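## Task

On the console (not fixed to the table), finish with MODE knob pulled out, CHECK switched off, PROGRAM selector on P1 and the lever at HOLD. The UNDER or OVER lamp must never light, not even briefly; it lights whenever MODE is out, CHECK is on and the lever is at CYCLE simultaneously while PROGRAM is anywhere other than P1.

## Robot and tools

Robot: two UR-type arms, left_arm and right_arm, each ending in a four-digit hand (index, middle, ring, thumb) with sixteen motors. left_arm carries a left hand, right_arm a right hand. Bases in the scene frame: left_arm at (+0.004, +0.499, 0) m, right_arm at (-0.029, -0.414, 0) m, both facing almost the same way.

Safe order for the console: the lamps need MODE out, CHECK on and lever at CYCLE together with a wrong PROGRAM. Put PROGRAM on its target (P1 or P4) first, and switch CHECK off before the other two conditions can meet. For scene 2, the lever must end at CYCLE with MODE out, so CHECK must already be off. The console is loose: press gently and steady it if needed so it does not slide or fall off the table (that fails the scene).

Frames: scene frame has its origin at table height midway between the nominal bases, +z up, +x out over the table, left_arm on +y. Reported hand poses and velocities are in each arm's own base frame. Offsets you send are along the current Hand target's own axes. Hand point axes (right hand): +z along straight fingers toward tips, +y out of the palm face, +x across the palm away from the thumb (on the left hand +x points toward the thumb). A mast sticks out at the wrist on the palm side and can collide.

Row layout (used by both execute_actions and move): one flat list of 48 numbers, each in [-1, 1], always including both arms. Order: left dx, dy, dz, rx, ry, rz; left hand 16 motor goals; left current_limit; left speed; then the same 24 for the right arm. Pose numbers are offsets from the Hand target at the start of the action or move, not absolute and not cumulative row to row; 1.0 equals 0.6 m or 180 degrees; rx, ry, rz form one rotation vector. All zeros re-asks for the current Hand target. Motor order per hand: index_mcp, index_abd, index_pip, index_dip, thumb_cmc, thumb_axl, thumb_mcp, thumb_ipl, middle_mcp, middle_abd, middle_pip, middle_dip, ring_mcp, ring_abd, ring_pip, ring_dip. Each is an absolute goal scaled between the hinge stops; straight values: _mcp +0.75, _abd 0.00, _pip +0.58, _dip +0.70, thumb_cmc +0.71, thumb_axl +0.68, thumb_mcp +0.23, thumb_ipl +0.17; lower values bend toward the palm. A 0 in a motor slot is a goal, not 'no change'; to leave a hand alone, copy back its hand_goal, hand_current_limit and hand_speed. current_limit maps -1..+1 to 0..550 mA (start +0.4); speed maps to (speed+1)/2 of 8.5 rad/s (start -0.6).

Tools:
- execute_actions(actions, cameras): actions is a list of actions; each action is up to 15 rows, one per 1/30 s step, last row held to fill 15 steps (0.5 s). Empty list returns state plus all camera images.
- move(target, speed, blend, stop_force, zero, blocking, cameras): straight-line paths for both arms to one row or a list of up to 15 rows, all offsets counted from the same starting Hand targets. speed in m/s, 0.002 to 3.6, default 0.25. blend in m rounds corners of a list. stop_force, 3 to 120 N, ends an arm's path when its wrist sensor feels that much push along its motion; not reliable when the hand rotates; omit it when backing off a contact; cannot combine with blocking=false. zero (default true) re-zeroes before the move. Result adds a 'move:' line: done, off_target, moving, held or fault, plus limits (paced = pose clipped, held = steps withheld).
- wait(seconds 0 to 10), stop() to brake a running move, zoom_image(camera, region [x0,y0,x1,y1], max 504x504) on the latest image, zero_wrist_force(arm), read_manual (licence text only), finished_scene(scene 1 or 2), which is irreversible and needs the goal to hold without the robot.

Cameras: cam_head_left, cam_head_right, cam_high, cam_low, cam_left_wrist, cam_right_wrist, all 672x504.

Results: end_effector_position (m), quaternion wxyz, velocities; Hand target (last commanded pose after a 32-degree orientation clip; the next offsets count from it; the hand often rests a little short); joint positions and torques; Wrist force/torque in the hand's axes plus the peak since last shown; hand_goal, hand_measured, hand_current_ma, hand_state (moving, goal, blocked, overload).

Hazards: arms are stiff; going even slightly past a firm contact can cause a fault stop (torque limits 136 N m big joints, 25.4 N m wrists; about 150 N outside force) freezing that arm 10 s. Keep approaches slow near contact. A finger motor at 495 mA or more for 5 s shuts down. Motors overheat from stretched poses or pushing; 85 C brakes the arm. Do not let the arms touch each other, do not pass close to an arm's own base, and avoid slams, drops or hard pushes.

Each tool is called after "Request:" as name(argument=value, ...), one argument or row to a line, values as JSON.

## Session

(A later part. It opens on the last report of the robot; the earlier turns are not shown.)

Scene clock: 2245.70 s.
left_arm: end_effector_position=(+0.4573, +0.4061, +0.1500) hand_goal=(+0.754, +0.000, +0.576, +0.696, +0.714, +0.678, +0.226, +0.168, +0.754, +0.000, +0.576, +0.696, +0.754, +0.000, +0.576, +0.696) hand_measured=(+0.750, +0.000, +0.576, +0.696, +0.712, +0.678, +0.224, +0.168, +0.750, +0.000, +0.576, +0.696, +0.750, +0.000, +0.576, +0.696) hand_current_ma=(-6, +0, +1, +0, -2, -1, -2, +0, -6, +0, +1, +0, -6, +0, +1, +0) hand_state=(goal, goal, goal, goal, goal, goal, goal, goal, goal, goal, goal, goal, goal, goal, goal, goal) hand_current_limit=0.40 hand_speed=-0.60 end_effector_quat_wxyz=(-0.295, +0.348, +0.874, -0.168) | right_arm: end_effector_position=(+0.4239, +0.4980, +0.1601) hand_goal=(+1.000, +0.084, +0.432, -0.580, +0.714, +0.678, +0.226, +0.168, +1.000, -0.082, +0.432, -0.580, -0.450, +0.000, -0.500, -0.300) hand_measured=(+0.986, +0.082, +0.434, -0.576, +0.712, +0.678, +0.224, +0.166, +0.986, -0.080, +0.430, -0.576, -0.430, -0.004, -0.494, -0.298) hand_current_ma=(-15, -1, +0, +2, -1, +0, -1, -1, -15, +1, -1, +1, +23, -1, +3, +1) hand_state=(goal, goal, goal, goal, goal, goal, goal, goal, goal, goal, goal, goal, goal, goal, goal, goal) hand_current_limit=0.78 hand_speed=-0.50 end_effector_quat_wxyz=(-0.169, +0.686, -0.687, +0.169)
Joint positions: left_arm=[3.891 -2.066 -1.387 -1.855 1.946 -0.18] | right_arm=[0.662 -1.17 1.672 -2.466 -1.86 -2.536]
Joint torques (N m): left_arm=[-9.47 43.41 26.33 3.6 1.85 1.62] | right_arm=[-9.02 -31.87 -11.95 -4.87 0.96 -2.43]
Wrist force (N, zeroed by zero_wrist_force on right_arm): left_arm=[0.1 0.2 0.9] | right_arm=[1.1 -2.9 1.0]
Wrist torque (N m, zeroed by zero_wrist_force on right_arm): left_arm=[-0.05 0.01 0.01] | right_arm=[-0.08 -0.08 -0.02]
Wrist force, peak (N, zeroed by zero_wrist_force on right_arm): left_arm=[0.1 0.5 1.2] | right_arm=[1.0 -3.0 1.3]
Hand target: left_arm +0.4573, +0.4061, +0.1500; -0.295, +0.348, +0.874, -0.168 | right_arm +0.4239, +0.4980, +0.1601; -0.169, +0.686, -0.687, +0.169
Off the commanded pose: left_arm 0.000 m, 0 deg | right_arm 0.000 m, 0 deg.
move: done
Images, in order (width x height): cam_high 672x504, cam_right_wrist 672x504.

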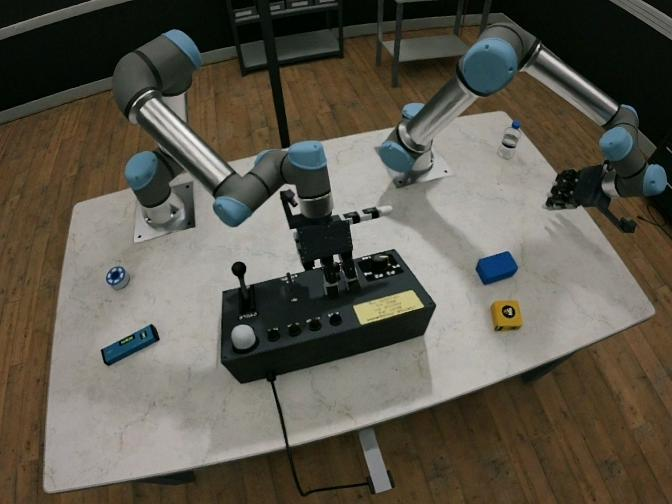

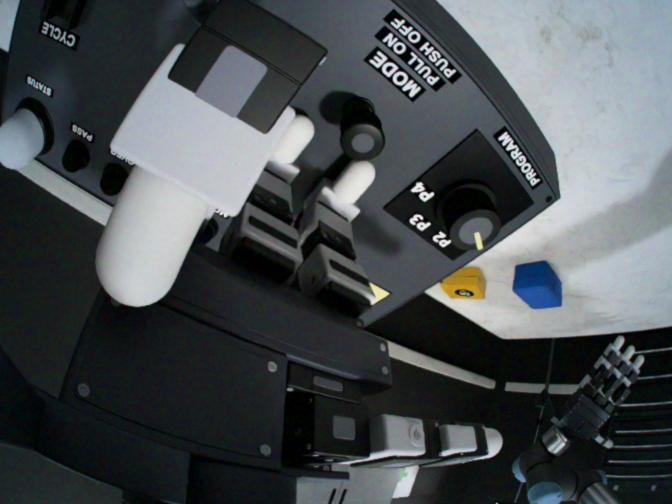

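Request:
move(
  target=[0,0,0,0,0,0,0.754,0,0.576,0.696,0.714,0.678,0.226,0.168,0.754,0,0.576,0.696,0.754,0,0.576,0.696,0.4,-0.6,0,0,0.02,0,0,0,1,0.083,0.431,-0.58,0.714,0.678,0.226,0.168,1,-0.083,0.431,-0.58,-0.45,0,-0.5,-0.3,0.78,-0.5],
  speed=0.006,
  stop_force=3,
)

Scene clock: 2255.50 s.
left_arm: end_effector_position=(+0.4573, +0.4061, +0.1500) hand_goal=(+0.754, +0.000, +0.576, +0.696, +0.714, +0.678, +0.226, +0.168, +0.754, +0.000, +0.576, +0.696, +0.754, +0.000, +0.576, +0.696) hand_measured=(+0.750, +0.000, +0.576, +0.696, +0.712, +0.678, +0.224, +0.168, +0.750, +0.000, +0.576, +0.696, +0.750, +0.000, +0.576, +0.696) hand_current_ma=(-6, +0, +1, +0, -2, -1, -2, +0, -6, +0, +1, +0, -6, +0, +1, +0) hand_state=(goal, goal, goal, goal, goal, goal, goal, goal, goal, goal, goal, goal, goal, goal, goal, goal) hand_current_limit=0.40 hand_speed=-0.60 end_effector_quat_wxyz=(-0.295, +0.348, +0.874, -0.168) | right_arm: end_effector_position=(+0.4260, +0.4980, +0.1560) hand_goal=(+1.000, +0.084, +0.432, -0.580, +0.714, +0.678, +0.226, +0.168, +1.000, -0.082, +0.432, -0.580, -0.450, +0.000, -0.500, -0.300) hand_measured=(+0.990, +0.082, +0.428, -0.588, +0.712, +0.678, +0.224, +0.166, +0.988, -0.080, +0.428, -0.588, -0.430, -0.004, -0.494, -0.298) hand_current_ma=(-9, +0, -2, -6, -1, +0, -1, -1, -12, +0, -3, -6, +23, -1, +3, +1) hand_state=(goal, goal, goal, goal, goal, goal, goal, goal, goal, goal, goal, goal, goal, goal, goal, goal) hand_current_limit=0.78 hand_speed=-0.50 end_effector_quat_wxyz=(-0.169, +0.686, -0.687, +0.169)
Joint positions: left_arm=[3.891 -2.066 -1.387 -1.855 1.946 -0.18] | right_arm=[0.66 -1.162 1.673 -2.475 -1.859 -2.539]
Joint torques (N m): left_arm=[-9.78 44.65 24.74 3.56 1.67 1.71] | right_arm=[8.79 -49.23 -19.43 -0.31 -0.86 1.85]
Wrist force (N, zeroed by zero_wrist_force on right_arm): left_arm=[-0.1 0.2 1.1] | right_arm=[0.7 -3.3 -0.4]
Wrist torque (N m, zeroed by zero_wrist_force on right_arm): left_arm=[-0.06 0.04 0.00] | right_arm=[0.05 -0.08 -0.02]
Wrist force, peak (N, zeroed by zero_wrist_force on right_arm): left_arm=[0.2 0.4 1.4] | right_arm=[1.1 -4.0 -2.4]
Hand target: left_arm +0.4573, +0.4061, +0.1500; -0.295, +0.348, +0.874, -0.168 | right_arm +0.4260, +0.4980, +0.1561; -0.169, +0.686, -0.687, +0.169 (not the last commanded pose)
Off the commanded pose: left_arm 0.000 m, 0 deg | right_arm 0.007 m, 0 deg.
move: contact (right_arm)

Request:
move(
  target=[0,0,0,0,0,0,0.754,0,0.576,0.696,0.714,0.678,0.226,0.168,0.754,0,0.576,0.696,0.754,0,0.576,0.696,0.4,-0.6,0,0,-0.0045,0,0,0,1,0.083,0.431,-0.58,0.714,0.678,0.226,0.168,1,-0.083,0.431,-0.58,-0.45,0,-0.5,-0.3,0.78,-0.5],
  speed=0.01,
)

Request:
move(
  target=[0,0,0,0,0,0,0.754,0,0.576,0.696,0.714,0.678,0.226,0.168,0.754,0,0.576,0.696,0.754,0,0.576,0.696,0.4,-0.6,0,0.06,0,0,0,0,1,0.083,0.431,-0.58,0.714,0.678,0.226,0.168,1,-0.083,0.431,-0.58,-0.45,0,-0.5,-0.3,0.78,-0.5],
  speed=0.02,
  stop_force=5,
  cameras=["cam_high","cam_right_wrist"],
)

Request:
zoom_image(
  camera="cam_high",
  region=[290, 210, 410, 300],
)

Request:
zoom_image(
  camera="cam_right_wrist",
  region=[200, 60, 400, 210],
)

Scene clock: 2267.60 s.
left_arm: end_effector_position=(+0.4573, +0.4061, +0.1500) hand_goal=(+0.754, +0.000, +0.576, +0.696, +0.714, +0.678, +0.226, +0.168, +0.754, +0.000, +0.576, +0.696, +0.754, +0.000, +0.576, +0.696) hand_measured=(+0.750, +0.000, +0.576, +0.696, +0.712, +0.678, +0.224, +0.168, +0.750, +0.000, +0.576, +0.696, +0.750, +0.000, +0.576, +0.696) hand_current_ma=(-6, +0, +1, +0, -2, -1, -2, +0, -6, +0, +1, +0, -6, +0, +1, +0) hand_state=(goal, goal, goal, goal, goal, goal, goal, goal, goal, goal, goal, goal, goal, goal, goal, goal) hand_current_limit=0.40 hand_speed=-0.60 end_effector_quat_wxyz=(-0.295, +0.348, +0.874, -0.168) | right_arm: end_effector_position=(+0.4248, +0.4980, +0.1584) hand_goal=(+1.000, +0.084, +0.432, -0.580, +0.714, +0.678, +0.226, +0.168, +1.000, -0.082, +0.432, -0.580, -0.450, +0.000, -0.500, -0.300) hand_measured=(+0.990, +0.082, +0.428, -0.582, +0.712, +0.678, +0.224, +0.166, +0.988, -0.080, +0.428, -0.582, -0.430, -0.004, -0.494, -0.298) hand_current_ma=(-9, +0, -2, -1, -1, +0, -1, -1, -12, +0, -3, -1, +23, -1, +3, +1) hand_state=(goal, goal, goal, goal, goal, goal, goal, goal, goal, goal, goal, goal, goal, goal, goal, goal) hand_current_limit=0.78 hand_speed=-0.50 end_effector_quat_wxyz=(-0.169, +0.686, -0.687, +0.169)
Joint positions: left_arm=[3.891 -2.066 -1.387 -1.855 1.946 -0.18] | right_arm=[0.661 -1.166 1.673 -2.47 -1.86 -2.537]
Joint torques (N m): left_arm=[-10.81 44.11 27.09 3.66 1.79 1.69] | right_arm=[8.77 -48.86 -37.84 -0.66 -2.15 2.18]
Wrist force (N, zeroed by zero_wrist_force on right_arm): left_arm=[-0.1 0.4 1.2] | right_arm=[0.9 -2.5 1.1]
Wrist torque (N m, zeroed by zero_wrist_force on right_arm): left_arm=[-0.05 0.03 0.00] | right_arm=[-0.02 -0.07 -0.16]
Wrist force, peak (N, zeroed by zero_wrist_force on right_arm): left_arm=[-0.2 0.2 1.6] | right_arm=[1.0 -3.6 -0.4]
Hand target: left_arm +0.4573, +0.4061, +0.1500; -0.295, +0.348, +0.874, -0.168 | right_arm +0.4248, +0.4980, +0.1585; -0.169, +0.686, -0.687, +0.169
Off the commanded pose: left_arm 0.000 m, 0 deg | right_arm 0.000 m, 0 deg.
move: done

Scene clock: 2270.27 s.
left_arm: end_effector_position=(+0.4573, +0.4061, +0.1500) hand_goal=(+0.754, +0.000, +0.576, +0.696, +0.714, +0.678, +0.226, +0.168, +0.754, +0.000, +0.576, +0.696, +0.754, +0.000, +0.576, +0.696) hand_measured=(+0.750, +0.000, +0.576, +0.696, +0.712, +0.678, +0.224, +0.168, +0.750, +0.000, +0.576, +0.696, +0.750, +0.000, +0.576, +0.696) hand_current_ma=(-6, +0, +1, +0, -2, -1, -2, +0, -6, +0, +1, +0, -6, +0, +1, +0) hand_state=(goal, goal, goal, goal, goal, goal, goal, goal, goal, goal, goal, goal, goal, goal, goal, goal) hand_current_limit=0.40 hand_speed=-0.60 end_effector_quat_wxyz=(-0.295, +0.348, +0.874, -0.168) | right_arm: end_effector_position=(+0.3929, +0.4980, +0.1417) hand_goal=(+1.000, +0.084, +0.432, -0.580, +0.714, +0.678, +0.226, +0.168, +1.000, -0.082, +0.432, -0.580, -0.450, +0.000, -0.500, -0.300) hand_measured=(+0.990, +0.082, +0.428, -0.582, +0.712, +0.678, +0.224, +0.166, +0.988, -0.080, +0.428, -0.582, -0.430, -0.004, -0.494, -0.298) hand_current_ma=(-9, +0, -2, -1, -1, +0, -1, -1, -12, +0, -3, -1, +23, -1, +3, +1) hand_state=(goal, goal, goal, goal, goal, goal, goal, goal, goal, goal, goal, goal, goal, goal, goal, goal) hand_current_limit=0.78 hand_speed=-0.50 end_effector_quat_wxyz=(-0.169, +0.686, -0.687, +0.169)
Joint positions: left_arm=[3.891 -2.066 -1.387 -1.855 1.946 -0.18] | right_arm=[0.695 -1.19 1.754 -2.518 -1.873 -2.505]
Joint torques (N m): left_arm=[-9.15 44.02 25.35 3.66 1.82 1.67] | right_arm=[9.81 -49.01 -9.84 -4.88 -1.99 2.13]
Wrist force (N, zeroed by zero_wrist_force on right_arm): left_arm=[0.1 0.1 1.2] | right_arm=[0.8 -2.5 0.8]
Wrist torque (N m, zeroed by zero_wrist_force on right_arm): left_arm=[-0.08 0.01 0.01] | right_arm=[-0.03 -0.06 -0.12]
Wrist force, peak (N, zeroed by zero_wrist_force on right_arm): left_arm=[0.1 0.5 1.5] | right_arm=[0.9 -3.1 1.2]
Hand target: left_arm +0.4573, +0.4061, +0.1500; -0.295, +0.348, +0.874, -0.168 | right_arm +0.3929, +0.4980, +0.1417; -0.169, +0.686, -0.687, +0.169
Off the commanded pose: left_arm 0.000 m, 0 deg | right_arm 0.000 m, 0 deg.
move: done
Images, in order (width x height): cam_high 672x504, cam_right_wrist 672x504.

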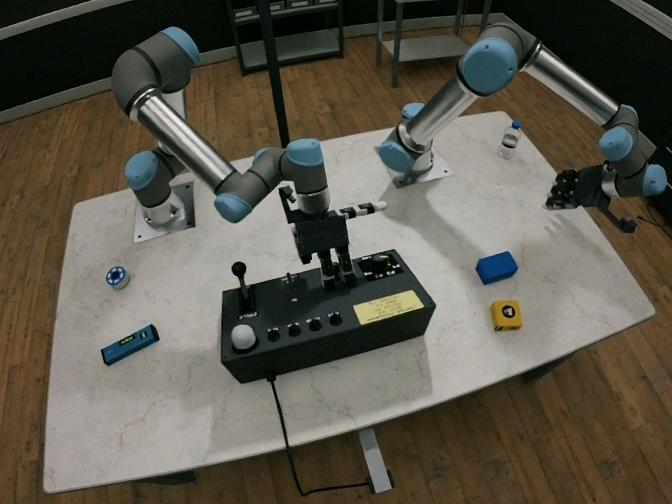

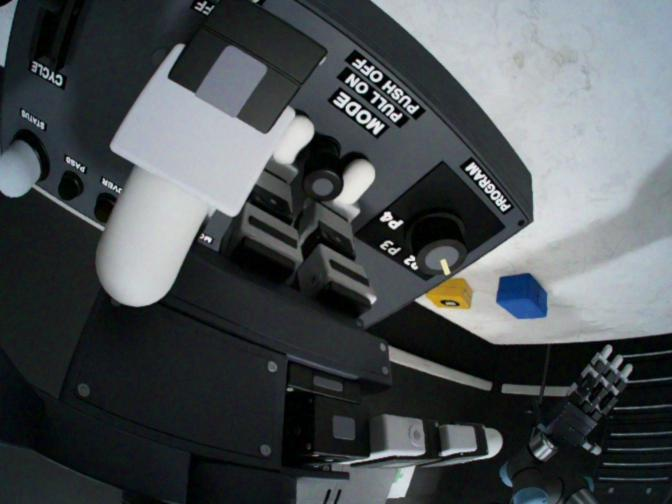

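Scaled by 4.200 from the camera's 672x504 image, which has a finer 960x720 frame.

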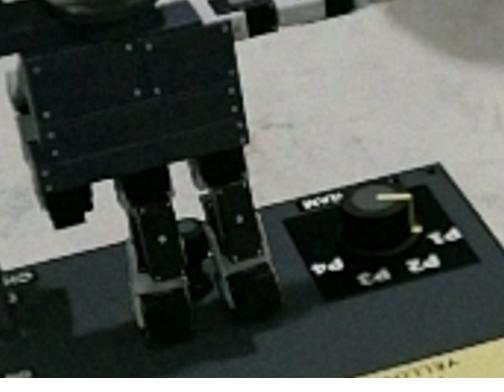

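Scaled by 2.520 from the camera's 672x504 image, which has a finer 960x720 frame.

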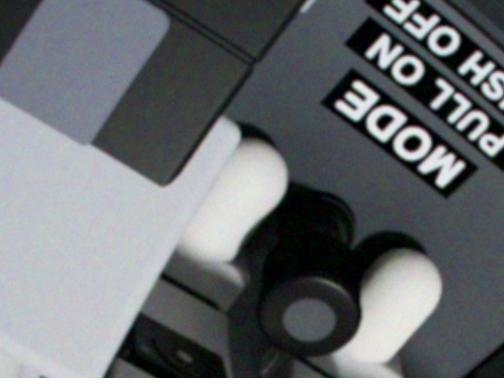

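Request:
move(
  target=[
    [0,0,0,0,0,0,0.754,0,0.576,0.696,0.714,0.678,0.226,0.168,0.754,0,0.576,0.696,0.754,0,0.576,0.696,0.4,-0.6,0,0.005,0,0,0,0,1,0.083,0.431,-0.58,0.714,0.678,0.226,0.168,1,-0.083,0.431,-0.58,-0.45,0,-0.5,-0.3,0.78,-0.5],
    [0,0,0,0,0,0,0.754,0,0.576,0.696,0.714,0.678,0.226,0.168,0.754,0,0.576,0.696,0.754,0,0.576,0.696,0.4,-0.6,0,0.005,0,0,0,0,1,-0.17,0.431,-0.58,0.714,0.678,0.226,0.168,1,0.17,0.431,-0.58,-0.45,0,-0.5,-0.3,0.4,-0.9],
  ],
  speed=0.02,
  cameras=["cam_high","cam_right_wrist"],
)

Request:
zoom_image(
  camera="cam_right_wrist",
  region=[200, 60, 400, 210],
)

Scene clock: 2280.53 s.
left_arm: end_effector_position=(+0.4573, +0.4061, +0.1500) hand_goal=(+0.754, +0.000, +0.576, +0.696, +0.714, +0.678, +0.226, +0.168, +0.754, +0.000, +0.576, +0.696, +0.754, +0.000, +0.576, +0.696) hand_measured=(+0.750, +0.000, +0.576, +0.696, +0.712, +0.678, +0.224, +0.168, +0.750, +0.000, +0.576, +0.696, +0.750, +0.000, +0.576, +0.696) hand_current_ma=(-6, +0, +1, +0, -2, -1, -2, +0, -6, +0, +1, +0, -6, +0, +1, +0) hand_state=(goal, goal, goal, goal, goal, goal, goal, goal, goal, goal, goal, goal, goal, goal, goal, goal) hand_current_limit=0.40 hand_speed=-0.60 end_effector_quat_wxyz=(-0.295, +0.348, +0.874, -0.168) | right_arm: end_effector_position=(+0.3902, +0.4980, +0.1404) hand_goal=(+1.000, -0.170, +0.432, -0.580, +0.714, +0.678, +0.226, +0.168, +1.000, +0.170, +0.432, -0.580, -0.450, +0.000, -0.500, -0.300) hand_measured=(+0.990, -0.088, +0.426, -0.586, +0.712, +0.678, +0.224, +0.166, +0.988, +0.080, +0.426, -0.588, -0.430, -0.004, -0.494, -0.298) hand_current_ma=(-9, +161, -3, -4, -1, +0, -1, -1, -12, -183, -4, -5, +23, -1, +3, +1) hand_state=(goal, blocked, goal, goal, goal, goal, goal, goal, goal, blocked, goal, goal, goal, goal, goal, goal) hand_current_limit=0.40 hand_speed=-0.90 end_effector_quat_wxyz=(-0.169, +0.686, -0.687, +0.169)
Joint positions: left_arm=[3.891 -2.066 -1.387 -1.855 1.946 -0.18] | right_arm=[0.698 -1.191 1.76 -2.522 -1.874 -2.502]
Joint torques (N m): left_arm=[-9.06 44.78 25.67 3.61 1.8 1.59] | right_arm=[7.01 -45.51 -10.74 -4.48 -1.02 2.28]
Wrist force (N, zeroed by zero_wrist_force on right_arm): left_arm=[0.1 0.4 1.1] | right_arm=[1.1 -3.1 -1.8]
Wrist torque (N m, zeroed by zero_wrist_force on right_arm): left_arm=[-0.04 0.01 0.01] | right_arm=[0.16 -0.02 -0.10]
Wrist force, peak (N, zeroed by zero_wrist_force on right_arm): left_arm=[0.1 0.4 1.4] | right_arm=[1.1 -3.0 -2.0]
Hand target: left_arm +0.4573, +0.4061, +0.1500; -0.295, +0.348, +0.874, -0.168 | right_arm +0.3902, +0.4980, +0.1403; -0.169, +0.686, -0.687, +0.169
Off the commanded pose: left_arm 0.000 m, 0 deg | right_arm 0.000 m, 0 deg.
move: done
Images, in order (width x height): cam_high 672x504, cam_right_wrist 672x504.

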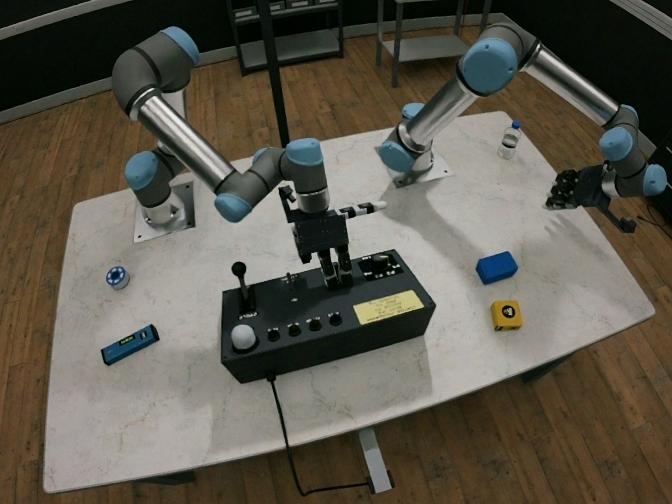

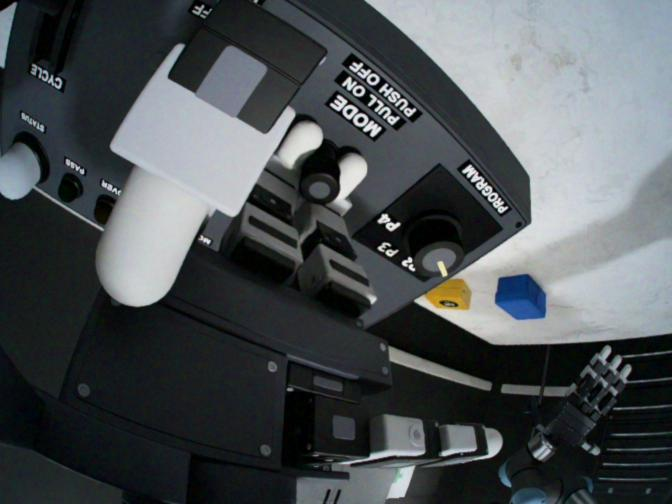

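Scaled by 2.520 from the camera's 672x504 image, which has a finer 960x720 frame.

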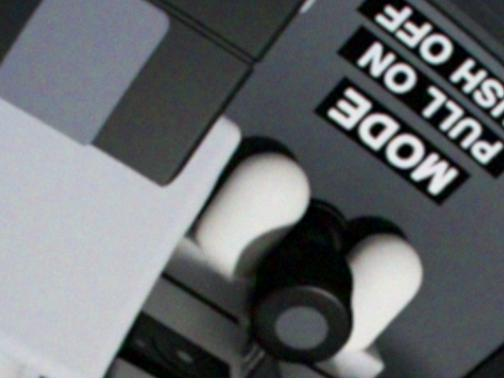

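Request:
move(
  target=[0,0,0,0,0,0,0.754,0,0.576,0.696,0.714,0.678,0.226,0.168,0.754,0,0.576,0.696,0.754,0,0.576,0.696,0.4,-0.6,0,0,-0.006,0,0,0,1,-0.25,0.431,-0.60,0.714,0.678,0.226,0.168,1,0.25,0.431,-0.60,-0.45,0,-0.5,-0.3,0.78,-0.9],
  speed=0.01,
  cameras=["cam_right_wrist"],
)

Request:
zoom_image(
  camera="cam_right_wrist",
  region=[200, 60, 400, 210],
)

Scene clock: 2292.20 s.
left_arm: end_effector_position=(+0.4573, +0.4061, +0.1500) hand_goal=(+0.754, +0.000, +0.576, +0.696, +0.714, +0.678, +0.226, +0.168, +0.754, +0.000, +0.576, +0.696, +0.754, +0.000, +0.576, +0.696) hand_measured=(+0.750, +0.000, +0.576, +0.696, +0.712, +0.678, +0.224, +0.168, +0.750, +0.000, +0.576, +0.696, +0.750, +0.000, +0.576, +0.696) hand_current_ma=(-6, +0, +1, +0, -2, -1, -2, +0, -6, +0, +1, +0, -6, +0, +1, +0) hand_state=(goal, goal, goal, goal, goal, goal, goal, goal, goal, goal, goal, goal, goal, goal, goal, goal) hand_current_limit=0.40 hand_speed=-0.60 end_effector_quat_wxyz=(-0.295, +0.348, +0.874, -0.168) | right_arm: end_effector_position=(+0.3886, +0.4980, +0.1434) hand_goal=(+1.000, -0.250, +0.432, -0.600, +0.714, +0.678, +0.226, +0.168, +1.000, +0.250, +0.432, -0.600, -0.450, +0.000, -0.500, -0.300) hand_measured=(+0.990, -0.122, +0.430, -0.598, +0.712, +0.678, +0.224, +0.166, +0.988, +0.118, +0.430, -0.598, -0.430, -0.004, -0.494, -0.298) hand_current_ma=(-9, +314, +0, +1, -1, +0, -1, -1, -11, -326, -1, +0, +23, -1, +3, +1) hand_state=(goal, blocked, goal, goal, goal, goal, goal, goal, goal, blocked, goal, goal, goal, goal, goal, goal) hand_current_limit=0.78 hand_speed=-0.90 end_effector_quat_wxyz=(-0.169, +0.686, -0.687, +0.169)
Joint positions: left_arm=[3.891 -2.066 -1.387 -1.855 1.946 -0.18] | right_arm=[0.7 -1.197 1.76 -2.515 -1.874 -2.5]
Joint torques (N m): left_arm=[-10.38 45 26.13 3.7 1.73 1.51] | right_arm=[9.68 -49.75 -37.26 -0.82 -2.05 2.47]
Wrist force (N, zeroed by zero_wrist_force on right_arm): left_arm=[0.1 0.4 1.2] | right_arm=[1.1 -2.2 3.0]
Wrist torque (N m, zeroed by zero_wrist_force on right_arm): left_arm=[-0.06 0.02 0.01] | right_arm=[-0.21 -0.07 -0.09]
Wrist force, peak (N, zeroed by zero_wrist_force on right_arm): left_arm=[0.4 0.3 1.4] | right_arm=[0.8 -3.4 7.2]
Hand target: left_arm +0.4573, +0.4061, +0.1500; -0.295, +0.348, +0.874, -0.168 | right_arm +0.3886, +0.4980, +0.1435; -0.169, +0.686, -0.687, +0.169
Off the commanded pose: left_arm 0.000 m, 0 deg | right_arm 0.000 m, 0 deg.
move: done
Images, in order (width x height): cam_right_wrist 672x504.

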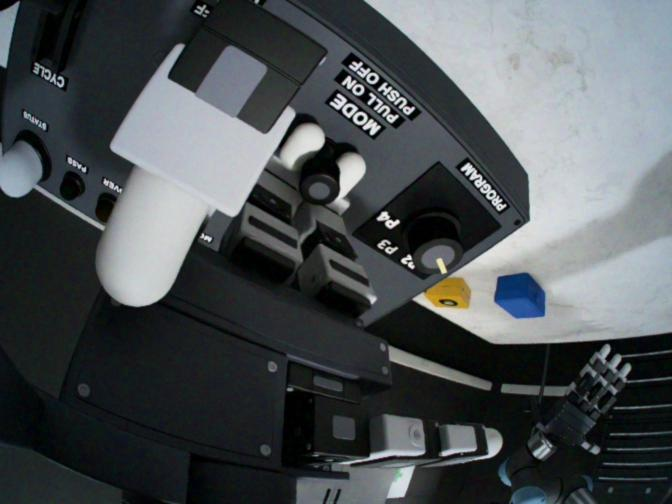

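Scaled by 2.520 from the camera's 672x504 image, which has a finer 960x720 frame.

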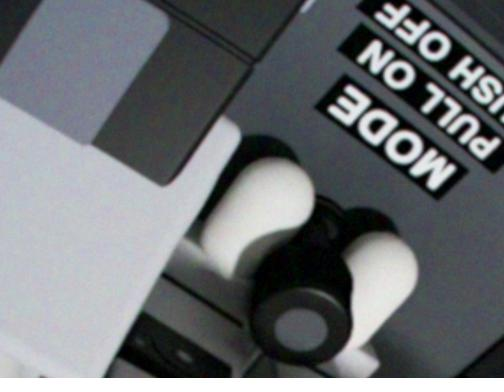

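Request:
move(
  target=[0,0,0,0,0,0,0.754,0,0.576,0.696,0.714,0.678,0.226,0.168,0.754,0,0.576,0.696,0.754,0,0.576,0.696,0.4,-0.6,0,0,-0.006,0,0,0,1,-0.25,0.431,-0.70,0.714,0.678,0.226,0.168,1,0.25,0.431,-0.70,-0.45,0,-0.5,-0.3,0.78,-0.9],
  speed=0.01,
  cameras=["cam_right_wrist"],
)

Request:
zoom_image(
  camera="cam_right_wrist",
  region=[200, 60, 400, 210],
)

Scene clock: 2300.67 s.
left_arm: end_effector_position=(+0.4573, +0.4061, +0.1500) hand_goal=(+0.754, +0.000, +0.576, +0.696, +0.714, +0.678, +0.226, +0.168, +0.754, +0.000, +0.576, +0.696, +0.754, +0.000, +0.576, +0.696) hand_measured=(+0.750, +0.000, +0.576, +0.696, +0.712, +0.678, +0.224, +0.168, +0.750, +0.000, +0.576, +0.696, +0.750, +0.000, +0.576, +0.696) hand_current_ma=(-6, +0, +1, +0, -2, -1, -2, +0, -6, +0, +1, +0, -6, +0, +1, +0) hand_state=(goal, goal, goal, goal, goal, goal, goal, goal, goal, goal, goal, goal, goal, goal, goal, goal) hand_current_limit=0.40 hand_speed=-0.60 end_effector_quat_wxyz=(-0.295, +0.348, +0.874, -0.168) | right_arm: end_effector_position=(+0.3869, +0.4980, +0.1466) hand_goal=(+1.000, -0.250, +0.432, -0.700, +0.714, +0.678, +0.226, +0.168, +1.000, +0.250, +0.432, -0.700, -0.450, +0.000, -0.500, -0.300) hand_measured=(+0.990, -0.122, +0.430, -0.684, +0.712, +0.678, +0.224, +0.166, +0.988, +0.118, +0.430, -0.686, -0.430, -0.004, -0.494, -0.298) hand_current_ma=(-9, +314, +0, +15, -1, +0, -1, -1, -11, -326, -1, +13, +23, -1, +3, +1) hand_state=(goal, blocked, goal, goal, goal, goal, goal, goal, goal, blocked, goal, goal, goal, goal, goal, goal) hand_current_limit=0.78 hand_speed=-0.90 end_effector_quat_wxyz=(-0.169, +0.686, -0.687, +0.169)
Joint positions: left_arm=[3.891 -2.066 -1.387 -1.855 1.946 -0.18] | right_arm=[0.702 -1.204 1.759 -2.507 -1.875 -2.498]
Joint torques (N m): left_arm=[-8.95 45.01 26.16 3.49 1.92 1.55] | right_arm=[9.33 -48.83 -39.12 -1.06 -1.94 2.52]
Wrist force (N, zeroed by zero_wrist_force on right_arm): left_arm=[-0.1 0.3 1.2] | right_arm=[0.7 -1.9 3.2]
Wrist torque (N m, zeroed by zero_wrist_force on right_arm): left_arm=[-0.05 0.04 0.00] | right_arm=[-0.25 -0.05 -0.14]
Wrist force, peak (N, zeroed by zero_wrist_force on right_arm): left_arm=[0.3 0.6 1.4] | right_arm=[0.9 -2.3 3.5]
Hand target: left_arm +0.4573, +0.4061, +0.1500; -0.295, +0.348, +0.874, -0.168 | right_arm +0.3869, +0.4980, +0.1467; -0.169, +0.686, -0.687, +0.169
Off the commanded pose: left_arm 0.000 m, 0 deg | right_arm 0.000 m, 0 deg.
move: done
Images, in order (width x height): cam_right_wrist 672x504.

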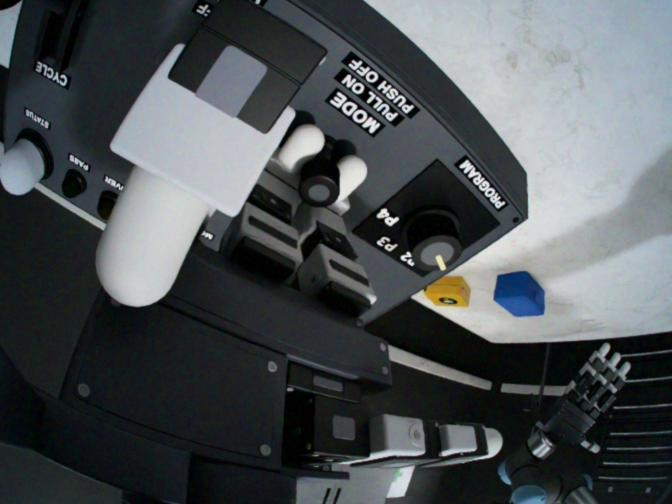

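Scaled by 2.520 from the camera's 672x504 image, which has a finer 960x720 frame.

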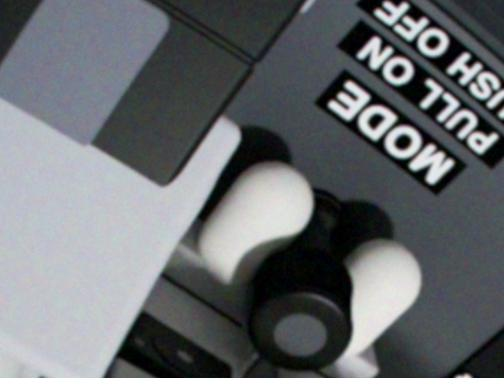

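Request:
move(
  target=[0,0,0,0,0,0,0.754,0,0.576,0.696,0.714,0.678,0.226,0.168,0.754,0,0.576,0.696,0.754,0,0.576,0.696,0.4,-0.6,0,0,-0.0083,0,0,0,1,-0.2,0.431,-0.70,0.714,0.678,0.226,0.168,1,0.2,0.431,-0.70,-0.45,0,-0.5,-0.3,0.78,-0.9],
  speed=0.01,
  cameras=["cam_right_wrist","cam_high"],
)

Request:
zoom_image(
  camera="cam_right_wrist",
  region=[200, 60, 400, 210],
)

Scene clock: 2311.53 s.
left_arm: end_effector_position=(+0.4573, +0.4061, +0.1500) hand_goal=(+0.754, +0.000, +0.576, +0.696, +0.714, +0.678, +0.226, +0.168, +0.754, +0.000, +0.576, +0.696, +0.754, +0.000, +0.576, +0.696) hand_measured=(+0.750, +0.000, +0.576, +0.696, +0.712, +0.678, +0.224, +0.168, +0.750, +0.000, +0.576, +0.696, +0.750, +0.000, +0.576, +0.696) hand_current_ma=(-6, +0, +1, +0, -2, -1, -2, +0, -6, +0, +1, +0, -6, +0, +1, +0) hand_state=(goal, goal, goal, goal, goal, goal, goal, goal, goal, goal, goal, goal, goal, goal, goal, goal) hand_current_limit=0.40 hand_speed=-0.60 end_effector_quat_wxyz=(-0.295, +0.348, +0.874, -0.168) | right_arm: end_effector_position=(+0.3846, +0.4980, +0.1511) hand_goal=(+1.000, -0.200, +0.432, -0.700, +0.714, +0.678, +0.226, +0.168, +1.000, +0.200, +0.432, -0.700, -0.450, +0.000, -0.500, -0.300) hand_measured=(+0.990, -0.122, +0.430, -0.696, +0.712, +0.678, +0.224, +0.166, +0.988, +0.118, +0.430, -0.696, -0.430, -0.004, -0.494, -0.298) hand_current_ma=(-9, +149, +0, +2, -1, +0, -1, -1, -11, -158, -1, +2, +23, -1, +3, +1) hand_state=(goal, blocked, goal, goal, goal, goal, goal, goal, goal, blocked, goal, goal, goal, goal, goal, goal) hand_current_limit=0.78 hand_speed=-0.90 end_effector_quat_wxyz=(-0.169, +0.686, -0.687, +0.169)
Joint positions: left_arm=[3.891 -2.066 -1.387 -1.855 1.946 -0.18] | right_arm=[0.704 -1.212 1.758 -2.497 -1.876 -2.496]
Joint torques (N m): left_arm=[-10.52 43.98 25.69 3.66 1.69 1.44] | right_arm=[9.74 -47.54 -39.27 -0.61 -1.87 2.33]
Wrist force (N, zeroed by zero_wrist_force on right_arm): left_arm=[0.0 0.1 1.1] | right_arm=[0.6 -2.6 0.9]
Wrist torque (N m, zeroed by zero_wrist_force on right_arm): left_arm=[-0.08 0.02 0.01] | right_arm=[-0.04 -0.03 -0.15]
Wrist force, peak (N, zeroed by zero_wrist_force on right_arm): left_arm=[0.0 0.5 1.5] | right_arm=[0.7 -2.5 3.4]
Hand target: left_arm +0.4573, +0.4061, +0.1500; -0.295, +0.348, +0.874, -0.168 | right_arm +0.3846, +0.4980, +0.1511; -0.169, +0.686, -0.687, +0.169
Off the commanded pose: left_arm 0.000 m, 0 deg | right_arm 0.000 m, 0 deg.
move: done
Images, in order (width x height): cam_high 672x504, cam_right_wrist 672x504.

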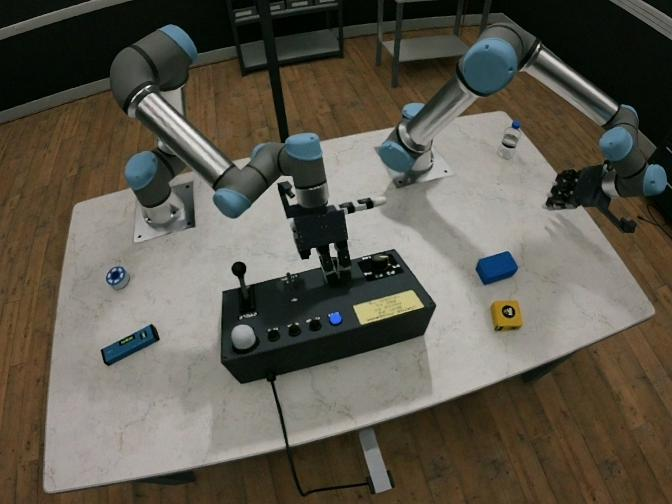

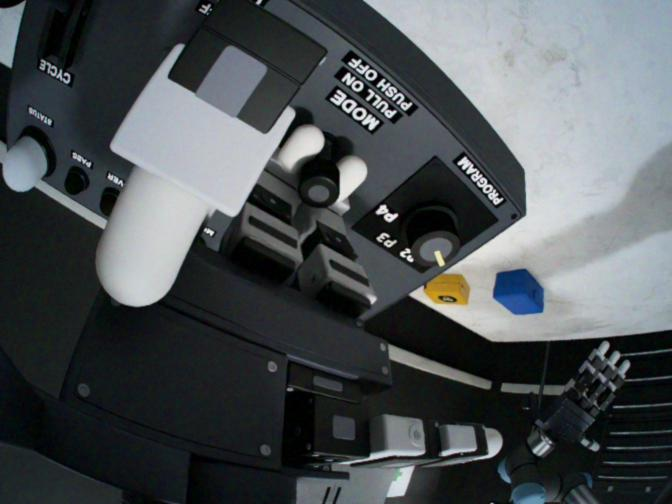

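Scaled by 2.520 from the camera's 672x504 image, which has a finer 960x720 frame.

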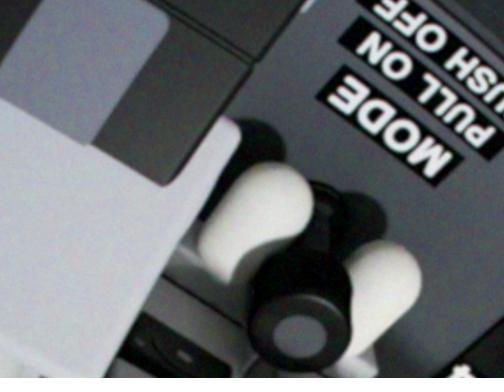

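Request:
move(
  target=[0,0,0,0,0,0,0.754,0,0.576,0.696,0.714,0.678,0.226,0.168,0.754,0,0.576,0.696,0.754,0,0.576,0.696,0.4,-0.6,0,0,-0.0083,0,0,0,1,-0.2,0.431,-0.70,0.714,0.678,0.226,0.168,1,0.2,0.431,-0.70,-0.45,0,-0.5,-0.3,0.78,-0.9],
  speed=0.008,
  stop_force=5,
  cameras=["cam_high"],
)

Request:
zoom_image(
  camera="cam_high",
  region=[220, 240, 440, 380],
)

Scene clock: 2319.07 s.
left_arm: end_effector_position=(+0.4573, +0.4061, +0.1500) hand_goal=(+0.754, +0.000, +0.576, +0.696, +0.714, +0.678, +0.226, +0.168, +0.754, +0.000, +0.576, +0.696, +0.754, +0.000, +0.576, +0.696) hand_measured=(+0.750, +0.000, +0.576, +0.696, +0.712, +0.678, +0.224, +0.168, +0.750, +0.000, +0.576, +0.696, +0.750, +0.000, +0.576, +0.696) hand_current_ma=(-6, +0, +1, +0, -2, -1, -2, +0, -6, +0, +1, +0, -6, +0, +1, +0) hand_state=(goal, goal, goal, goal, goal, goal, goal, goal, goal, goal, goal, goal, goal, goal, goal, goal) hand_current_limit=0.40 hand_speed=-0.60 end_effector_quat_wxyz=(-0.295, +0.348, +0.874, -0.168) | right_arm: end_effector_position=(+0.3844, +0.4980, +0.1515) hand_goal=(+1.000, -0.200, +0.432, -0.700, +0.714, +0.678, +0.226, +0.168, +1.000, +0.200, +0.432, -0.700, -0.450, +0.000, -0.500, -0.300) hand_measured=(+0.990, -0.122, +0.436, -0.690, +0.712, +0.678, +0.224, +0.166, +0.988, +0.118, +0.434, -0.692, -0.430, -0.004, -0.494, -0.298) hand_current_ma=(-9, +149, +2, +7, -1, +0, -1, -1, -11, -158, +1, +6, +23, -1, +3, +1) hand_state=(goal, blocked, goal, goal, goal, goal, goal, goal, goal, blocked, goal, goal, goal, goal, goal, goal) hand_current_limit=0.78 hand_speed=-0.90 end_effector_quat_wxyz=(-0.169, +0.686, -0.687, +0.169)
Joint positions: left_arm=[3.891 -2.066 -1.387 -1.855 1.946 -0.18] | right_arm=[0.705 -1.213 1.758 -2.496 -1.876 -2.495]
Joint torques (N m): left_arm=[-10.63 44.51 26.06 3.71 2.05 1.33] | right_arm=[-9.5 -32.41 -26.54 -5.3 0.11 -2.19]
Wrist force (N, zeroed by zero_wrist_force on right_arm): left_arm=[0.1 0.5 1.2] | right_arm=[0.6 -2.2 5.0]
Wrist torque (N m, zeroed by zero_wrist_force on right_arm): left_arm=[-0.04 0.02 0.00] | right_arm=[-0.36 -0.05 -0.14]
Wrist force, peak (N, zeroed by zero_wrist_force on right_arm): left_arm=[-0.1 0.3 1.5] | right_arm=[-0.3 -2.3 7.9]
Hand target: left_arm +0.4573, +0.4061, +0.1500; -0.295, +0.348, +0.874, -0.168 | right_arm +0.3844, +0.4980, +0.1515; -0.169, +0.686, -0.687, +0.169 (not the last commanded pose)
Off the commanded pose: left_arm 0.000 m, 0 deg | right_arm 0.005 m, 0 deg.
move: contact (right_arm)
Images, in order (width x height): cam_high 672x504.

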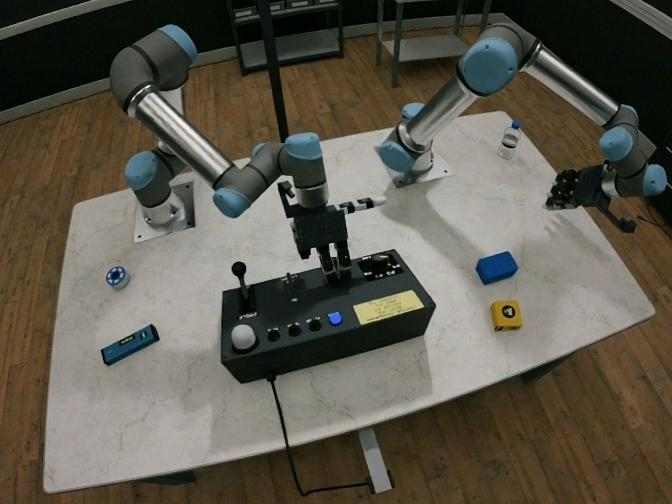

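Scaled by 2.291 from the camera's 672x504 image, which has a finer 960x720 frame.

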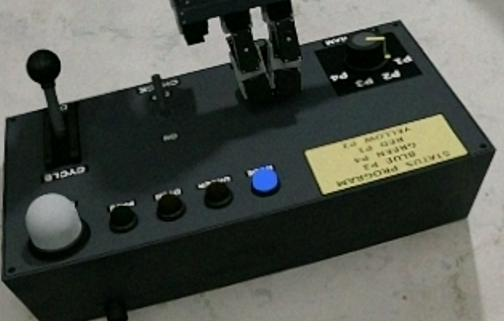

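Request:
move(
  target=[0,0,0,0,0,0,0.754,0,0.576,0.696,0.714,0.678,0.226,0.168,0.754,0,0.576,0.696,0.754,0,0.576,0.696,0.4,-0.6,0,0,0.0025,0,0,0,1,-0.2,0.431,-0.70,0.714,0.678,0.226,0.168,1,0.2,0.431,-0.70,-0.45,0,-0.5,-0.3,0.78,-0.9],
  speed=0.02,
)

Request:
move(
  target=[0,0,0,0,0,0,0.754,0,0.576,0.696,0.714,0.678,0.226,0.168,0.754,0,0.576,0.696,0.754,0,0.576,0.696,0.4,-0.6,0,0,0,0,0,0,1,0.11,0.431,-0.58,0.714,0.678,0.226,0.168,1,-0.11,0.431,-0.58,-0.45,0,-0.5,-0.3,0.78,-0.85],
  speed=0.02,
  cameras=["cam_high","cam_head_left"],
)

Scene clock: 2342.13 s.
left_arm: end_effector_position=(+0.4573, +0.4061, +0.1500) hand_goal=(+0.754, +0.000, +0.576, +0.696, +0.714, +0.678, +0.226, +0.168, +0.754, +0.000, +0.576, +0.696, +0.754, +0.000, +0.576, +0.696) hand_measured=(+0.750, +0.000, +0.576, +0.696, +0.712, +0.678, +0.224, +0.168, +0.750, +0.000, +0.576, +0.696, +0.750, +0.000, +0.576, +0.696) hand_current_ma=(-6, +0, +1, +0, -2, -1, -2, +0, -6, +0, +1, +0, -6, +0, +1, +0) hand_state=(goal, goal, goal, goal, goal, goal, goal, goal, goal, goal, goal, goal, goal, goal, goal, goal) hand_current_limit=0.40 hand_speed=-0.60 end_effector_quat_wxyz=(-0.295, +0.348, +0.874, -0.168) | right_arm: end_effector_position=(+0.3851, +0.4980, +0.1502) hand_goal=(+1.000, -0.200, +0.432, -0.700, +0.714, +0.678, +0.226, +0.168, +1.000, +0.200, +0.432, -0.700, -0.450, +0.000, -0.500, -0.300) hand_measured=(+0.990, -0.122, +0.434, -0.696, +0.712, +0.678, +0.224, +0.166, +0.988, +0.118, +0.432, -0.696, -0.430, -0.004, -0.494, -0.298) hand_current_ma=(-9, +149, +0, +2, -1, +0, -1, -1, -11, -158, +0, +2, +23, -1, +3, +1) hand_state=(goal, blocked, goal, goal, goal, goal, goal, goal, goal, blocked, goal, goal, goal, goal, goal, goal) hand_current_limit=0.78 hand_speed=-0.90 end_effector_quat_wxyz=(-0.169, +0.686, -0.687, +0.169)
Joint positions: left_arm=[3.891 -2.066 -1.387 -1.855 1.946 -0.18] | right_arm=[0.704 -1.211 1.758 -2.499 -1.876 -2.496]
Joint torques (N m): left_arm=[-9.02 44.28 26.29 3.65 1.87 1.63] | right_arm=[-9.94 -29.57 -9.78 -4.86 0.79 -2.48]
Wrist force (N, zeroed by zero_wrist_force on right_arm): left_arm=[0.2 0.4 1.1] | right_arm=[0.7 -2.7 0.8]
Wrist torque (N m, zeroed by zero_wrist_force on right_arm): left_arm=[-0.04 0.00 0.01] | right_arm=[-0.05 -0.04 -0.06]
Wrist force, peak (N, zeroed by zero_wrist_force on right_arm): left_arm=[0.2 0.5 1.4] | right_arm=[0.6 -2.4 5.1]
Hand target: left_arm +0.4573, +0.4061, +0.1500; -0.295, +0.348, +0.874, -0.168 | right_arm +0.3851, +0.4980, +0.1502; -0.169, +0.686, -0.687, +0.169
Off the commanded pose: left_arm 0.000 m, 0 deg | right_arm 0.000 m, 0 deg.
move: done

Scene clock: 2342.90 s.
left_arm: end_effector_position=(+0.4573, +0.4061, +0.1500) hand_goal=(+0.754, +0.000, +0.576, +0.696, +0.714, +0.678, +0.226, +0.168, +0.754, +0.000, +0.576, +0.696, +0.754, +0.000, +0.576, +0.696) hand_measured=(+0.750, +0.000, +0.576, +0.696, +0.712, +0.678, +0.224, +0.168, +0.750, +0.000, +0.576, +0.696, +0.750, +0.000, +0.576, +0.696) hand_current_ma=(-6, +0, +1, +0, -2, -1, -2, +0, -6, +0, +1, +0, -6, +0, +1, +0) hand_state=(goal, goal, goal, goal, goal, goal, goal, goal, goal, goal, goal, goal, goal, goal, goal, goal) hand_current_limit=0.40 hand_speed=-0.60 end_effector_quat_wxyz=(-0.295, +0.348, +0.874, -0.168) | right_arm: end_effector_position=(+0.3851, +0.4980, +0.1502) hand_goal=(+1.000, +0.110, +0.432, -0.580, +0.714, +0.678, +0.226, +0.168, +1.000, -0.110, +0.432, -0.580, -0.450, +0.000, -0.500, -0.300) hand_measured=(+0.990, +0.106, +0.434, -0.582, +0.712, +0.678, +0.224, +0.166, +0.988, -0.106, +0.432, -0.582, -0.430, -0.004, -0.494, -0.298) hand_current_ma=(-9, -1, +0, -1, -1, +0, -1, -1, -11, +1, +0, -1, +23, -1, +3, +1) hand_state=(goal, goal, goal, goal, goal, goal, goal, goal, goal, goal, goal, goal, goal, goal, goal, goal) hand_current_limit=0.78 hand_speed=-0.85 end_effector_quat_wxyz=(-0.169, +0.686, -0.687, +0.169)
Joint positions: left_arm=[3.891 -2.066 -1.387 -1.855 1.946 -0.18] | right_arm=[0.704 -1.211 1.758 -2.499 -1.876 -2.496]
Joint torques (N m): left_arm=[-12.02 44.77 26.65 3.39 2.1 1.6] | right_arm=[-9.42 -30.5 -9.3 -4.92 0.88 -2.41]
Wrist force (N, zeroed by zero_wrist_force on right_arm): left_arm=[0.1 0.2 1.2] | right_arm=[0.9 -2.6 1.0]
Wrist torque (N m, zeroed by zero_wrist_force on right_arm): left_arm=[-0.07 0.01 0.01] | right_arm=[-0.05 -0.06 -0.03]
Wrist force, peak (N, zeroed by zero_wrist_force on right_arm): left_arm=[0.2 0.6 1.3] | right_arm=[0.7 -2.8 0.9]
Hand target: left_arm +0.4573, +0.4061, +0.1500; -0.295, +0.348, +0.874, -0.168 | right_arm +0.3851, +0.4980, +0.1502; -0.169, +0.686, -0.687, +0.169
Off the commanded pose: left_arm 0.000 m, 0 deg | right_arm 0.000 m, 0 deg.
move: done
Images, in order (width x height): cam_head_left 672x504, cam_high 672x504.

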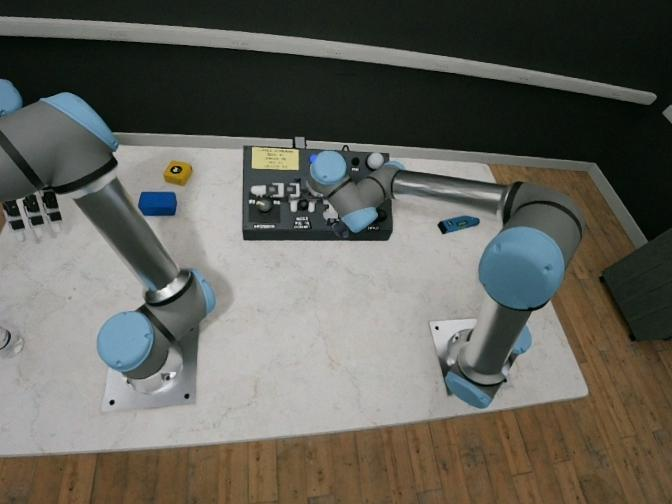

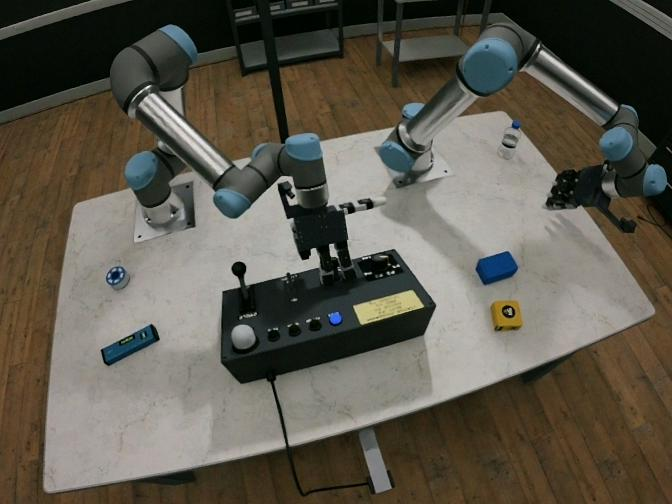

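Request:
move(
  target=[
    [0,0,0,0,0,0,0.754,0,0.576,0.696,0.714,0.678,0.226,0.168,0.754,0,0.576,0.696,0.754,0,0.576,0.696,0.4,-0.6,0,-0.08,0,0,0,0,1,0.11,0.431,-0.58,0.714,0.678,0.226,0.168,1,-0.11,0.431,-0.58,-0.45,0,-0.5,-0.3,0.78,-0.85],
    [0,0,0,0,0,0,0.754,0,0.576,0.696,0.714,0.678,0.226,0.168,0.754,0,0.576,0.696,0.754,0,0.576,0.696,0.4,-0.6,0,-0.08,-0.3,0,0,0,1,0.11,0.431,-0.58,0.714,0.678,0.226,0.168,1,-0.11,0.431,-0.58,-0.45,0,-0.5,-0.3,0.78,-0.85],
  ],
  speed=[0.03,0.1],
  cameras=["cam_high","cam_low"],
)

Request:
zoom_image(
  camera="cam_high",
  region=[210, 230, 450, 390],
)

Scene clock: 2356.03 s.
left_arm: end_effector_position=(+0.4573, +0.4061, +0.1500) hand_goal=(+0.754, +0.000, +0.576, +0.696, +0.714, +0.678, +0.226, +0.168, +0.754, +0.000, +0.576, +0.696, +0.754, +0.000, +0.576, +0.696) hand_measured=(+0.750, +0.000, +0.576, +0.696, +0.712, +0.678, +0.224, +0.168, +0.750, +0.000, +0.576, +0.696, +0.750, +0.000, +0.576, +0.696) hand_current_ma=(-6, +0, +1, +0, -2, -1, -2, +0, -6, +0, +1, +0, -6, +0, +1, +0) hand_state=(goal, goal, goal, goal, goal, goal, goal, goal, goal, goal, goal, goal, goal, goal, goal, goal) hand_current_limit=0.40 hand_speed=-0.60 end_effector_quat_wxyz=(-0.295, +0.348, +0.874, -0.168) | right_arm: end_effector_position=(+0.3440, +0.4979, +0.3318) hand_goal=(+1.000, +0.110, +0.432, -0.580, +0.714, +0.678, +0.226, +0.168, +1.000, -0.110, +0.432, -0.580, -0.450, +0.000, -0.500, -0.300) hand_measured=(+0.990, +0.106, +0.434, -0.582, +0.712, +0.678, +0.224, +0.166, +0.988, -0.106, +0.432, -0.582, -0.432, -0.004, -0.494, -0.298) hand_current_ma=(-9, -1, +0, -1, -1, +0, -1, -1, -11, +1, +0, -1, +23, -1, +3, +1) hand_state=(goal, goal, goal, goal, goal, goal, goal, goal, goal, goal, goal, goal, goal, goal, goal, goal) hand_current_limit=0.78 hand_speed=-0.85 end_effector_quat_wxyz=(-0.169, +0.686, -0.687, +0.169)
Joint positions: left_arm=[3.891 -2.066 -1.387 -1.855 1.946 -0.18] | right_arm=[0.752 -1.406 1.515 -2.046 -1.894 -2.449]
Joint torques (N m): left_arm=[-8.81 44.53 26.51 3.63 1.87 1.76] | right_arm=[7.82 -41.25 -40.28 -0.53 -2.05 2.34]
Wrist force (N, zeroed by zero_wrist_force on right_arm): left_arm=[0.1 0.5 1.1] | right_arm=[0.6 -2.6 0.8]
Wrist torque (N m, zeroed by zero_wrist_force on right_arm): left_arm=[-0.03 0.02 0.00] | right_arm=[-0.03 -0.07 -0.16]
Wrist force, peak (N, zeroed by zero_wrist_force on right_arm): left_arm=[0.0 0.6 1.4] | right_arm=[1.4 -3.2 1.9]
Hand target: left_arm +0.4573, +0.4061, +0.1500; -0.295, +0.348, +0.874, -0.168 | right_arm +0.3440, +0.4979, +0.3319; -0.169, +0.686, -0.687, +0.169
Off the commanded pose: left_arm 0.000 m, 0 deg | right_arm 0.000 m, 0 deg.
move: done
Images, in order (width x height): cam_high 672x504, cam_low 672x504.

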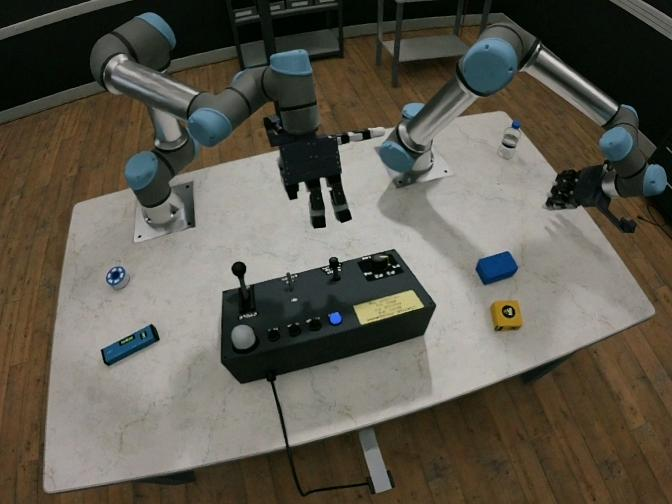

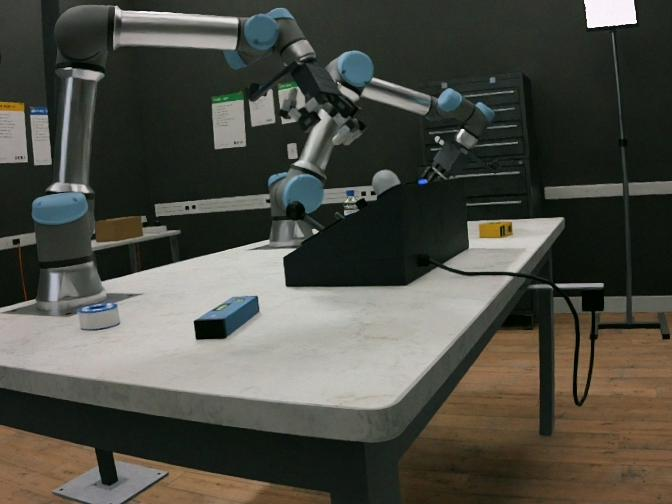

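Scaled by 2.100 from the camera's 672x504 image, which has a finer 960x720 frame.

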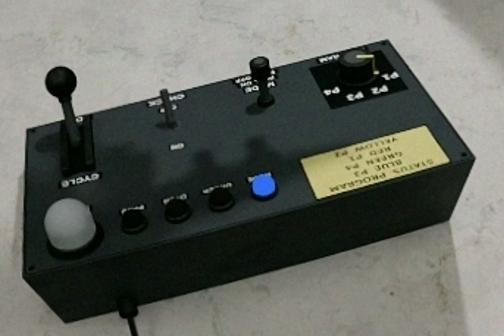

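Request:
zoom_image(
  camera="cam_high",
  region=[330, 240, 430, 310],
)

Request:
zoom_image(
  camera="cam_high",
  region=[225, 250, 325, 320],
)

Scaled by 5.040 from the camera's 672x504 image, which has a finer 960x720 frame.

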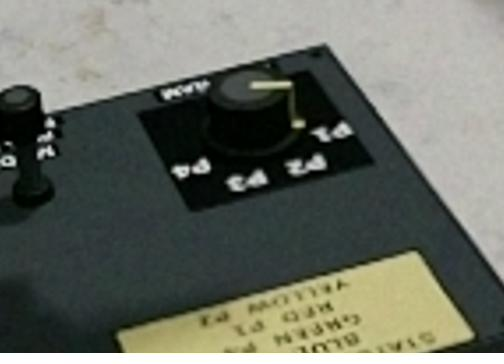

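Scaled by 5.040 from the camera's 672x504 image, which has a finer 960x720 frame.

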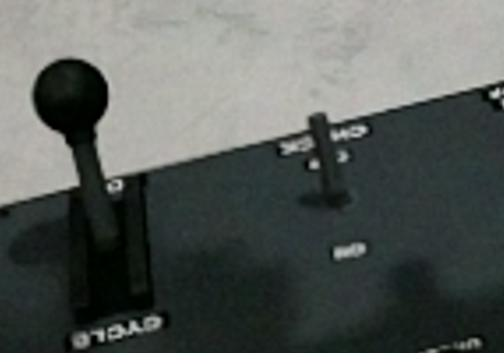

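Request:
finished_scene(
  scene=1,
)

The scene is finished: the task was done.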